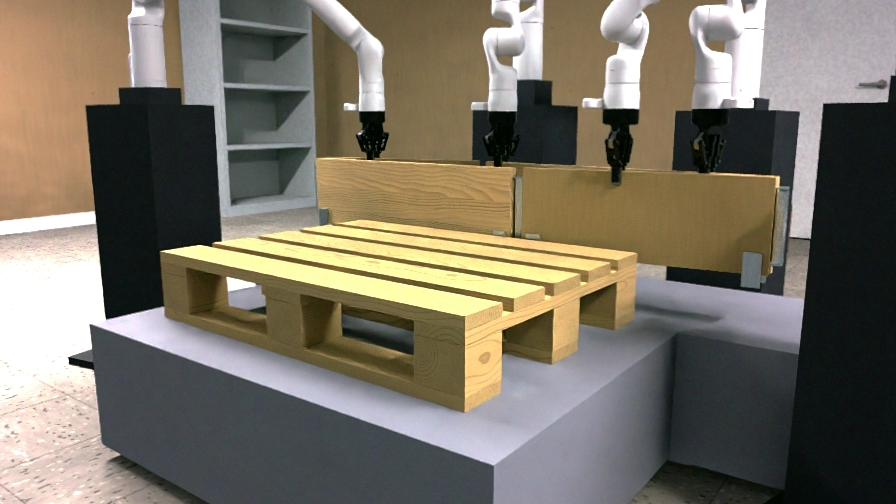

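move(
  arm1={"joints": {"joint1_rad": -0.218776, "joint2_rad": 0.996738, "joint4_rad": 1.762228, "joint6_rad": 0.382627, "joint7_rad": -0.277776}, "min_time_s": 2.3},
  arm2={"joints": {"joint1_rad": -0.416611, "joint2_rad": 1.127709, "joint4_rad": 1.759449, "joint6_rad": 0.254435, "joint7_rad": 2.593789}, "min_time_s": 2.3},
  arm3={"joints": {"joint1_rad": -0.448684, "joint2_rad": 1.319841, "joint4_rad": 0.954110, "joint6_rad": 0.867642, "joint7_rad": 1.034316}, "min_time_s": 2.3},
  arm4={"joints": {"joint1_rad": -0.032017, "joint2_rad": 1.176388, "joint4_rad": 1.223971, "joint6_rad": 0.741234, "joint7_rad": -1.213967}, "min_time_s": 2.3},
)

Scene clock: 360.53 s.
Joint torques (N m): arm1=[2.44 -24.63 3.54 -5.38 0.4 -0.38 0.26] | arm2=[-0.33 -22.67 0.15 0 -0.07 0.13 -0.34] | arm3=[0 -37.07 0.7 -11.48 -0.32 0.52 -0.32] | arm4=[1.12 -38.1 3.7 -8.98 0.22 1.73 -0.12]
Motor temperatures (°C): arm1=[33 37 25 30 33 43 43] | arm2=[29 36 26 29 43 34 39] | arm3=[30 38 28 30 37 39 37] | arm4=[33 38 31 29 37 47 35]
Flange force (N): arm1=[4.5 -3.7 8.2] | arm2=[-2.7 -8.4 6.9] | arm3=[5.0 -3.3 16.4] | arm4=[3.4 0.0 25.4]
move: arm1 done; arm2 done; arm3 done; arm4 done
Joint velocities: within noise
arm1.joint_positions: joint1_rad=-0.219 joint2_rad=+0.997 joint3_rad=+0.000 joint4_rad=+1.762 joint5_rad=+0.000 joint6_rad=+0.383 joint7_rad=-0.278 gripper_m=+0.019
arm1.joint_status: all done
arm1.hand: x=-0.4904 y=-0.4023 z=+0.6850 quat_wxyz=(-0.002, -0.047, -0.999, -0.002) (m; scene frame)
arm2.joint_positions: joint1_rad=-0.417 joint2_rad=+1.128 joint3_rad=+0.000 joint4_rad=+1.759 joint5_rad=+0.000 joint6_rad=+0.254 joint7_rad=+2.594 gripper_m=+0.019
arm2.joint_status: all done
arm2.hand: x=+0.0455 y=-0.4563 z=+0.6850 quat_wxyz=(+0.002, +0.999, -0.047, +0.006) (m; scene frame)
arm3.joint_positions: joint1_rad=-0.449 joint2_rad=+1.320 joint3_rad=+0.000 joint4_rad=+0.954 joint5_rad=+0.000 joint6_rad=+0.868 joint7_rad=+1.034 gripper_m=+0.019
arm3.joint_status: all done
arm3.hand: x=+0.4694 y=-0.4221 z=+0.6848 quat_wxyz=(-0.001, -0.998, -0.056, +0.000) (m; scene frame)
arm4.joint_positions: joint1_rad=-0.032 joint2_rad=+1.176 joint3_rad=+0.000 joint4_rad=+1.224 joint5_rad=+0.000 joint6_rad=+0.741 joint7_rad=-1.214 gripper_m=+0.019
arm4.joint_status: all done
arm4.hand: x=-0.3233 y=-0.3364 z=+0.6847 quat_wxyz=(+0.001, -0.998, -0.057, -0.001) (m; scene frame)
pictures: none

move(
  arm1={"joints": {"joint1_rad": -0.130595, "joint2_rad": 1.009672, "joint4_rad": 1.713779, "joint6_rad": 0.418142, "joint7_rad": -0.175438}, "min_time_s": 2.4},
  arm2={"joints": {"joint1_rad": -0.314546, "joint2_rad": 1.134464, "joint4_rad": 1.725760, "joint6_rad": 0.281369, "joint7_rad": 2.710054}, "min_time_s": 2.4},
  arm3={"joints": {"joint1_rad": -0.336731, "joint2_rad": 1.186452, "joint4_rad": 1.337982, "joint6_rad": 0.617159, "joint7_rad": 1.355309}, "min_time_s": 2.4},
  arm4={"joints": {"joint1_rad": -0.173819, "joint2_rad": 1.187256, "joint4_rad": 1.194270, "joint6_rad": 0.760067, "joint7_rad": -1.146959}, "min_time_s": 2.4},
  cameras=["cam_low"],
)

Scene clock: 370.00 s.
Joint torques (N m): arm1=[-0.18 -22.73 0.48 -4.22 -0.28 0.2 0.3] | arm2=[-1.16 -21.94 -1.28 0.06 -0.44 0.41 -0.41] | arm3=[0.86 -33.17 1.52 -7.86 -0.17 0.81 -0.58] | arm4=[-0.66 -43.41 2.11 -13.76 -0.53 -0.31 -0.34]
Motor temperatures (°C): arm1=[33 37 25 30 33 43 43] | arm2=[29 36 26 29 43 34 39] | arm3=[30 39 28 30 37 39 37] | arm4=[33 39 31 29 37 47 35]
Flange force (N): arm1=[-0.3 -0.6 4.5] | arm2=[0.2 -9.3 5.2] | arm3=[1.2 0.3 17.4] | arm4=[-4.4 0.0 29.4]
move: arm1 done; arm2 done; arm3 done; arm4 done
Joint velocities: within noise
arm1.joint_positions: joint1_rad=-0.131 joint2_rad=+1.010 joint3_rad=+0.000 joint4_rad=+1.714 joint5_rad=+0.000 joint6_rad=+0.418 joint7_rad=-0.175 gripper_m=+0.019
arm1.joint_status: all done
arm1.hand: x=-0.4503 y=-0.3856 z=+0.6850 quat_wxyz=(-0.002, -0.040, -0.999, -0.002) (m; scene frame)
arm2.joint_positions: joint1_rad=-0.315 joint2_rad=+1.134 joint3_rad=+0.000 joint4_rad=+1.726 joint5_rad=+0.000 joint6_rad=+0.281 joint7_rad=+2.710 gripper_m=+0.019
arm2.joint_status: all done
arm2.hand: x=+0.0864 y=-0.4315 z=+0.6850 quat_wxyz=(+0.002, +0.999, -0.040, +0.006) (m; scene frame)
arm3.joint_positions: joint1_rad=-0.337 joint2_rad=+1.186 joint3_rad=+0.000 joint4_rad=+1.338 joint5_rad=+0.000 joint6_rad=+0.617 joint7_rad=+1.355 gripper_m=+0.019
arm3.joint_status: all done
arm3.hand: x=+0.4960 y=-0.3219 z=+0.6849 quat_wxyz=(-0.001, -0.987, -0.160, +0.000) (m; scene frame)
arm4.joint_positions: joint1_rad=-0.174 joint2_rad=+1.187 joint3_rad=+0.000 joint4_rad=+1.194 joint5_rad=+0.000 joint6_rad=+0.760 joint7_rad=-1.147 gripper_m=+0.019
arm4.joint_status: all done
arm4.hand: x=-0.2992 y=-0.2538 z=+0.6847 quat_wxyz=(+0.001, -0.987, -0.160, -0.001) (m; scene frame)
pictures: cam_low
Images, in order (width x height): cam_low 896x504.

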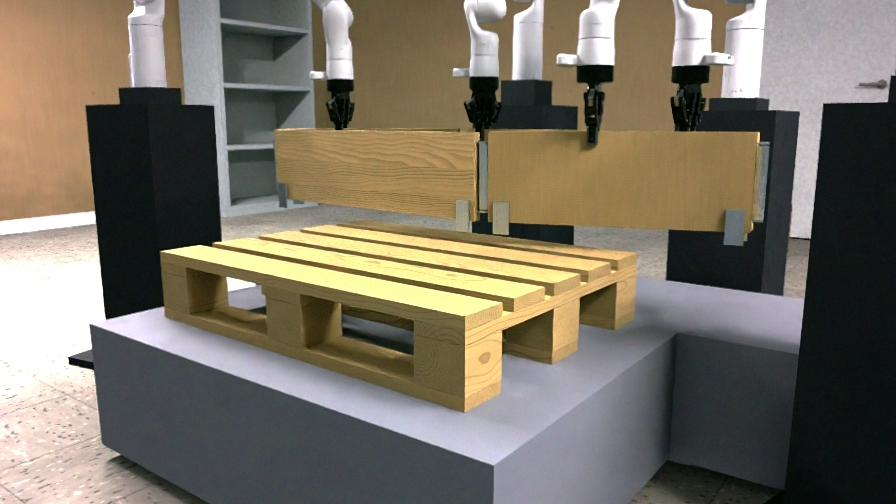

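move(
  arm1={"joints": {"joint1_rad": -0.047141, "joint2_rad": 1.027175, "joint4_rad": 1.651259, "joint6_rad": 0.463159, "joint7_rad": -0.077827}, "min_time_s": 2.3},
  arm2={"joints": {"joint1_rad": -0.216942, "joint2_rad": 1.145175, "joint4_rad": 1.674738, "joint6_rad": 0.321680, "joint7_rad": 2.821858}, "min_time_s": 2.3},
  arm3={"joints": {"joint1_rad": -0.189675, "joint2_rad": 1.124623, "joint4_rad": 1.544969, "joint6_rad": 0.472001, "joint7_rad": 1.711405}, "min_time_s": 2.3},
  arm4={"joints": {"joint1_rad": -0.302224, "joint2_rad": 1.194822, "joint4_rad": 1.173861, "joint6_rad": 0.772910, "joint7_rad": -1.066554}, "min_time_s": 2.3},
)

Scene clock: 373.73 s.
Joint torques (N m): arm1=[-1.94 -22.1 -1.67 -2.68 -0.98 1.45 0.1] | arm2=[-2.89 -19 -3.5 2.13 -1.15 1.53 -0.58] | arm3=[2.92 -30.34 3.79 -3.81 0.3 1.91 -0.64] | arm4=[-1.36 -45.87 1.45 -16.59 -0.98 -1.69 -0.67]
Motor temperatures (°C): arm1=[33 37 25 30 33 43 43] | arm2=[29 36 26 29 43 34 39] | arm3=[30 40 28 30 37 39 37] | arm4=[33 39 31 29 37 47 35]
Flange force (N): arm1=[-4.1 2.4 4.9] | arm2=[4.1 -13.8 1.2] | arm3=[-4.9 3.6 19.9] | arm4=[-9.4 -1.5 30.1]
move: arm1 done; arm2 done; arm3 done; arm4 done
Joint velocities: within noise
arm1.joint_positions: joint1_rad=-0.047 joint2_rad=+1.027 joint3_rad=+0.000 joint4_rad=+1.651 joint5_rad=+0.000 joint6_rad=+0.463 joint7_rad=-0.078 gripper_m=+0.019
arm1.joint_status: all done
arm1.hand: x=-0.4101 y=-0.3688 z=+0.6850 quat_wxyz=(-0.002, -0.033, -0.999, -0.002) (m; scene frame)
arm2.joint_positions: joint1_rad=-0.217 joint2_rad=+1.145 joint3_rad=+0.000 joint4_rad=+1.675 joint5_rad=+0.000 joint6_rad=+0.322 joint7_rad=+2.822 gripper_m=+0.019
arm2.joint_status: all done
arm2.hand: x=+0.1273 y=-0.4067 z=+0.6850 quat_wxyz=(+0.002, +0.999, -0.033, +0.006) (m; scene frame)
arm3.joint_positions: joint1_rad=-0.190 joint2_rad=+1.125 joint3_rad=+0.000 joint4_rad=+1.545 joint5_rad=+0.000 joint6_rad=+0.472 joint7_rad=+1.711 gripper_m=+0.019
arm3.joint_status: all done
arm3.hand: x=+0.5074 y=-0.2263 z=+0.6849 quat_wxyz=(-0.001, -0.965, -0.262, +0.000) (m; scene frame)
arm4.joint_positions: joint1_rad=-0.302 joint2_rad=+1.195 joint3_rad=+0.000 joint4_rad=+1.174 joint5_rad=+0.000 joint6_rad=+0.773 joint7_rad=-1.067 gripper_m=+0.019
arm4.joint_status: all done
arm4.hand: x=-0.2890 y=-0.1760 z=+0.6847 quat_wxyz=(+0.001, -0.965, -0.262, -0.001) (m; scene frame)
pictures: none

move(
  arm1={"joints": {"joint1_rad": 0.031055, "joint2_rad": 1.049823, "joint4_rad": 1.574667, "joint6_rad": 0.517103, "joint7_rad": 0.014526}, "min_time_s": 2.2},
  arm2={"joints": {"joint1_rad": -0.125124, "joint2_rad": 1.160681, "joint4_rad": 1.606669, "joint6_rad": 0.374243, "joint7_rad": 2.927876}, "min_time_s": 2.2},
  arm3={"joints": {"joint1_rad": -0.028852, "joint2_rad": 1.106921, "joint4_rad": 1.610570, "joint6_rad": 0.424102, "joint7_rad": 2.081268}, "min_time_s": 2.2},
  arm4={"joints": {"joint1_rad": -0.412733, "joint2_rad": 1.190408, "joint4_rad": 1.186640, "joint6_rad": 0.764545, "joint7_rad": -0.968253}, "min_time_s": 2.2},
)

Scene clock: 388.80 s.
Joint torques (N m): arm1=[2.08 -24.65 2.72 -6.19 0.17 -0.46 0.2] | arm2=[0.67 -23.37 0.97 -0.34 -0.17 0.68 -0.43] | arm3=[2.38 -32.29 3.19 -9 -0.13 -1.34 -0.92] | arm4=[0.86 -42.11 3.18 -12.59 -0.67 0.28 -1]
Motor temperatures (°C): arm1=[33 36 25 30 33 43 43] | arm2=[29 36 26 29 43 34 39] | arm3=[30 40 28 30 37 39 37] | arm4=[33 40 31 30 37 47 35]
Flange force (N): arm1=[4.1 -2.3 4.1] | arm2=[-1.8 -10.1 6.7] | arm3=[3.7 5.9 17.0] | arm4=[-2.1 -0.9 28.2]
move: arm1 done; arm2 done; arm3 done; arm4 done
Joint velocities: within noise
arm1.joint_positions: joint1_rad=+0.031 joint2_rad=+1.050 joint3_rad=+0.000 joint4_rad=+1.575 joint5_rad=+0.000 joint6_rad=+0.517 joint7_rad=+0.015 gripper_m=+0.019
arm1.joint_status: all done
arm1.hand: x=-0.3697 y=-0.3521 z=+0.6851 quat_wxyz=(-0.002, -0.026, -1.000, -0.002) (m; scene frame)
arm2.joint_positions: joint1_rad=-0.125 joint2_rad=+1.161 joint3_rad=+0.000 joint4_rad=+1.607 joint5_rad=+0.000 joint6_rad=+0.374 joint7_rad=+2.928 gripper_m=+0.019
arm2.joint_status: all done
arm2.hand: x=+0.1682 y=-0.3818 z=+0.6851 quat_wxyz=(+0.002, +1.000, -0.026, +0.006) (m; scene frame)
arm3.joint_positions: joint1_rad=-0.029 joint2_rad=+1.107 joint3_rad=+0.000 joint4_rad=+1.611 joint5_rad=+0.000 joint6_rad=+0.424 joint7_rad=+2.081 gripper_m=+0.019
arm3.joint_status: all done
arm3.hand: x=+0.5021 y=-0.1413 z=+0.6850 quat_wxyz=(-0.001, -0.932, -0.361, +0.000) (m; scene frame)
arm4.joint_positions: joint1_rad=-0.413 joint2_rad=+1.190 joint3_rad=+0.000 joint4_rad=+1.187 joint5_rad=+0.000 joint6_rad=+0.764 joint7_rad=-0.968 gripper_m=+0.019
arm4.joint_status: all done
arm4.hand: x=-0.2943 y=-0.1089 z=+0.6847 quat_wxyz=(+0.000, -0.932, -0.361, -0.001) (m; scene frame)
pictures: none

move(
  arm1={"joints": {"joint1_rad": 0.103644, "joint2_rad": 1.078372, "joint4_rad": 1.483451, "joint6_rad": 0.579770, "joint7_rad": 0.101272}, "min_time_s": 2.3},
  arm2={"joints": {"joint1_rad": -0.039977, "joint2_rad": 1.182014, "joint4_rad": 1.521403, "joint6_rad": 0.438176, "joint7_rad": 3.027223}, "min_time_s": 2.3},
  arm3={"joints": {"joint1_rad": 0.123832, "joint2_rad": 1.113551, "joint4_rad": 1.583850, "joint6_rad": 0.444192, "joint7_rad": 2.442992}, "min_time_s": 2.3},
  arm4={"joints": {"joint1_rad": -0.511847, "joint2_rad": 1.181867, "joint4_rad": 1.210927, "joint6_rad": 0.748799, "joint7_rad": -0.858557}, "min_time_s": 2.3},
)

Scene clock: 399.93 s.
Joint torques (N m): arm1=[1.98 -24.65 2.63 -6.21 0.08 -0.04 0.2] | arm2=[0.94 -23.35 1.02 -0.46 -0.1 0.99 -0.51] | arm3=[2.47 -32.99 3.21 -9.5 -0.26 -1.35 -1.1] | arm4=[0.56 -42.35 2.93 -12.62 -0.87 0.2 -1.2]
Motor temperatures (°C): arm1=[33 36 25 30 33 43 43] | arm2=[29 36 26 29 43 34 39] | arm3=[30 40 28 30 37 39 37] | arm4=[33 41 31 30 37 47 35]
Flange force (N): arm1=[4.0 -2.2 3.3] | arm2=[-1.2 -10.9 5.8] | arm3=[1.9 7.2 17.6] | arm4=[-2.4 -0.4 29.0]
move: arm1 done; arm2 done; arm3 done; arm4 done
Joint velocities: within noise
arm1.joint_positions: joint1_rad=+0.104 joint2_rad=+1.078 joint3_rad=+0.000 joint4_rad=+1.483 joint5_rad=+0.000 joint6_rad=+0.580 joint7_rad=+0.101 gripper_m=+0.019
arm1.joint_status: all done
arm1.hand: x=-0.3292 y=-0.3353 z=+0.6851 quat_wxyz=(-0.002, -0.019, -1.000, -0.002) (m; scene frame)
arm2.joint_positions: joint1_rad=-0.040 joint2_rad=+1.182 joint3_rad=+0.000 joint4_rad=+1.521 joint5_rad=+0.000 joint6_rad=+0.438 joint7_rad=+3.027 gripper_m=+0.019
arm2.joint_status: all done
arm2.hand: x=+0.2092 y=-0.3570 z=+0.6851 quat_wxyz=(+0.003, +1.000, -0.019, +0.006) (m; scene frame)
arm3.joint_positions: joint1_rad=+0.124 joint2_rad=+1.114 joint3_rad=+0.000 joint4_rad=+1.584 joint5_rad=+0.000 joint6_rad=+0.444 joint7_rad=+2.443 gripper_m=+0.019
arm3.joint_status: all done
arm3.hand: x=+0.4871 y=-0.0651 z=+0.6850 quat_wxyz=(-0.001, -0.890, -0.457, +0.000) (m; scene frame)
arm4.joint_positions: joint1_rad=-0.512 joint2_rad=+1.182 joint3_rad=+0.000 joint4_rad=+1.211 joint5_rad=+0.000 joint6_rad=+0.749 joint7_rad=-0.859 gripper_m=+0.019
arm4.joint_status: all done
arm4.hand: x=-0.3079 y=-0.0504 z=+0.6847 quat_wxyz=(+0.000, -0.890, -0.457, -0.001) (m; scene frame)
pictures: none

move(
  arm1={"joints": {"joint1_rad": 0.170556, "joint2_rad": 1.113672, "joint4_rad": 1.376613, "joint6_rad": 0.651308, "joint7_rad": 0.182341}, "min_time_s": 2.3},
  arm2={"joints": {"joint1_rad": 0.038154, "joint2_rad": 1.210330, "joint4_rad": 1.418308, "joint6_rad": 0.512955, "joint7_rad": 3.119554}, "min_time_s": 2.3},
  arm3={"joints": {"joint1_rad": 0.245733, "joint2_rad": 1.142151, "joint4_rad": 1.479698, "joint6_rad": 0.519744, "joint7_rad": 2.773933}, "min_time_s": 2.3},
  arm4={"joints": {"joint1_rad": -0.596049, "joint2_rad": 1.165117, "joint4_rad": 1.258717, "joint6_rad": 0.717759, "joint7_rad": -0.733949}, "min_time_s": 2.3},
)

Scene clock: 406.43 s.
Joint torques (N m): arm1=[2.31 -24.93 2.83 -6.34 0.18 0.21 0.14] | arm2=[1.31 -23.4 1.28 -0.43 -0.1 1.5 -0.49] | arm3=[3.04 -34 3.54 -9.37 -0.14 -0.68 -1.15] | arm4=[0.11 -40.94 2.26 -10.64 -1.34 1.14 -1.46]
Motor temperatures (°C): arm1=[33 36 25 30 33 43 43] | arm2=[29 36 26 29 43 34 39] | arm3=[30 40 28 30 37 39 37] | arm4=[33 42 31 30 37 47 35]
Flange force (N): arm1=[4.5 -1.7 2.6] | arm2=[-0.8 -12.0 5.3] | arm3=[-1.9 5.9 18.6] | arm4=[-1.2 2.6 29.7]
move: arm1 done; arm2 done; arm3 done; arm4 done
Joint velocities: within noise
arm1.joint_positions: joint1_rad=+0.171 joint2_rad=+1.114 joint3_rad=+0.000 joint4_rad=+1.377 joint5_rad=+0.000 joint6_rad=+0.651 joint7_rad=+0.182 gripper_m=+0.019
arm1.joint_status: all done
arm1.hand: x=-0.2885 y=-0.3185 z=+0.6851 quat_wxyz=(-0.002, -0.012, -1.000, -0.002) (m; scene frame)
arm2.joint_positions: joint1_rad=+0.038 joint2_rad=+1.210 joint3_rad=+0.000 joint4_rad=+1.418 joint5_rad=+0.000 joint6_rad=+0.513 joint7_rad=+3.120 gripper_m=+0.019
arm2.joint_status: all done
arm2.hand: x=+0.2501 y=-0.3322 z=+0.6851 quat_wxyz=(+0.003, +1.000, -0.012, +0.006) (m; scene frame)
arm3.joint_positions: joint1_rad=+0.246 joint2_rad=+1.142 joint3_rad=+0.000 joint4_rad=+1.480 joint5_rad=+0.000 joint6_rad=+0.520 joint7_rad=+2.774 gripper_m=+0.019
arm3.joint_status: all done
arm3.hand: x=+0.4630 y=-0.0015 z=+0.6850 quat_wxyz=(-0.001, -0.837, -0.547, +0.000) (m; scene frame)
arm4.joint_positions: joint1_rad=-0.596 joint2_rad=+1.165 joint3_rad=+0.000 joint4_rad=+1.259 joint5_rad=+0.000 joint6_rad=+0.718 joint7_rad=-0.734 gripper_m=+0.019
arm4.joint_status: all done
arm4.hand: x=-0.3293 y=-0.0041 z=+0.6847 quat_wxyz=(+0.000, -0.837, -0.547, -0.001) (m; scene frame)
pictures: none

move(
  arm1={"joints": {"joint1_rad": 0.231951, "joint2_rad": 1.157010, "joint4_rad": 1.251972, "joint6_rad": 0.732611, "joint7_rad": 0.257893}, "min_time_s": 2.3},
  arm2={"joints": {"joint1_rad": 0.109271, "joint2_rad": 1.247131, "joint4_rad": 1.295535, "joint6_rad": 0.598927, "joint7_rad": 3.204871}, "min_time_s": 2.3},
  arm3={"joints": {"joint1_rad": 0.328169, "joint2_rad": 1.189506, "joint4_rad": 1.324326, "joint6_rad": 0.627761, "joint7_rad": 3.065409}, "min_time_s": 2.3},
  arm4={"joints": {"joint1_rad": -0.663996, "joint2_rad": 1.140680, "joint4_rad": 1.329850, "joint6_rad": 0.671063, "joint7_rad": -0.593086}, "min_time_s": 2.3},
)

Scene clock: 414.57 s.
Joint torques (N m): arm1=[3.06 -25.68 3.35 -7.13 0.46 0.02 0.12] | arm2=[1.76 -24.69 1.72 -1.95 0.15 1.19 -0.43] | arm3=[2.27 -35.08 2.7 -9.22 -0.26 0.44 -1.15] | arm4=[-0.54 -38.41 1.37 -7.3 -1.8 2.74 -1.63]
Motor temperatures (°C): arm1=[33 36 25 30 33 43 43] | arm2=[29 36 26 29 43 34 39] | arm3=[30 41 28 30 37 39 37] | arm4=[33 43 31 30 37 47 35]
Flange force (N): arm1=[5.9 -1.8 1.8] | arm2=[-0.7 -10.9 4.9] | arm3=[-1.9 3.2 19.5] | arm4=[-0.2 7.4 30.3]
move: arm1 done; arm2 done; arm3 done; arm4 done
Joint velocities: within noise
arm1.joint_positions: joint1_rad=+0.232 joint2_rad=+1.157 joint3_rad=+0.000 joint4_rad=+1.252 joint5_rad=+0.000 joint6_rad=+0.733 joint7_rad=+0.258 gripper_m=+0.019
arm1.joint_status: all done
arm1.hand: x=-0.2478 y=-0.3017 z=+0.6852 quat_wxyz=(-0.002, -0.004, -1.000, -0.002) (m; scene frame)
arm2.joint_positions: joint1_rad=+0.109 joint2_rad=+1.247 joint3_rad=+0.000 joint4_rad=+1.296 joint5_rad=+0.000 joint6_rad=+0.599 joint7_rad=+3.205 gripper_m=+0.019
arm2.joint_status: all done
arm2.hand: x=+0.2910 y=-0.3074 z=+0.6851 quat_wxyz=(+0.003, +1.000, -0.005, +0.006) (m; scene frame)
arm3.joint_positions: joint1_rad=+0.328 joint2_rad=+1.189 joint3_rad=+0.000 joint4_rad=+1.324 joint5_rad=+0.000 joint6_rad=+0.628 joint7_rad=+3.065 gripper_m=+0.019
arm3.joint_status: all done
arm3.hand: x=+0.4329 y=+0.0472 z=+0.6851 quat_wxyz=(-0.001, -0.776, -0.631, +0.001) (m; scene frame)
arm4.joint_positions: joint1_rad=-0.664 joint2_rad=+1.141 joint3_rad=+0.000 joint4_rad=+1.330 joint5_rad=+0.000 joint6_rad=+0.671 joint7_rad=-0.593 gripper_m=+0.019
arm4.joint_status: all done
arm4.hand: x=-0.3561 y=+0.0284 z=+0.6847 quat_wxyz=(+0.000, -0.776, -0.631, -0.001) (m; scene frame)
pictures: none


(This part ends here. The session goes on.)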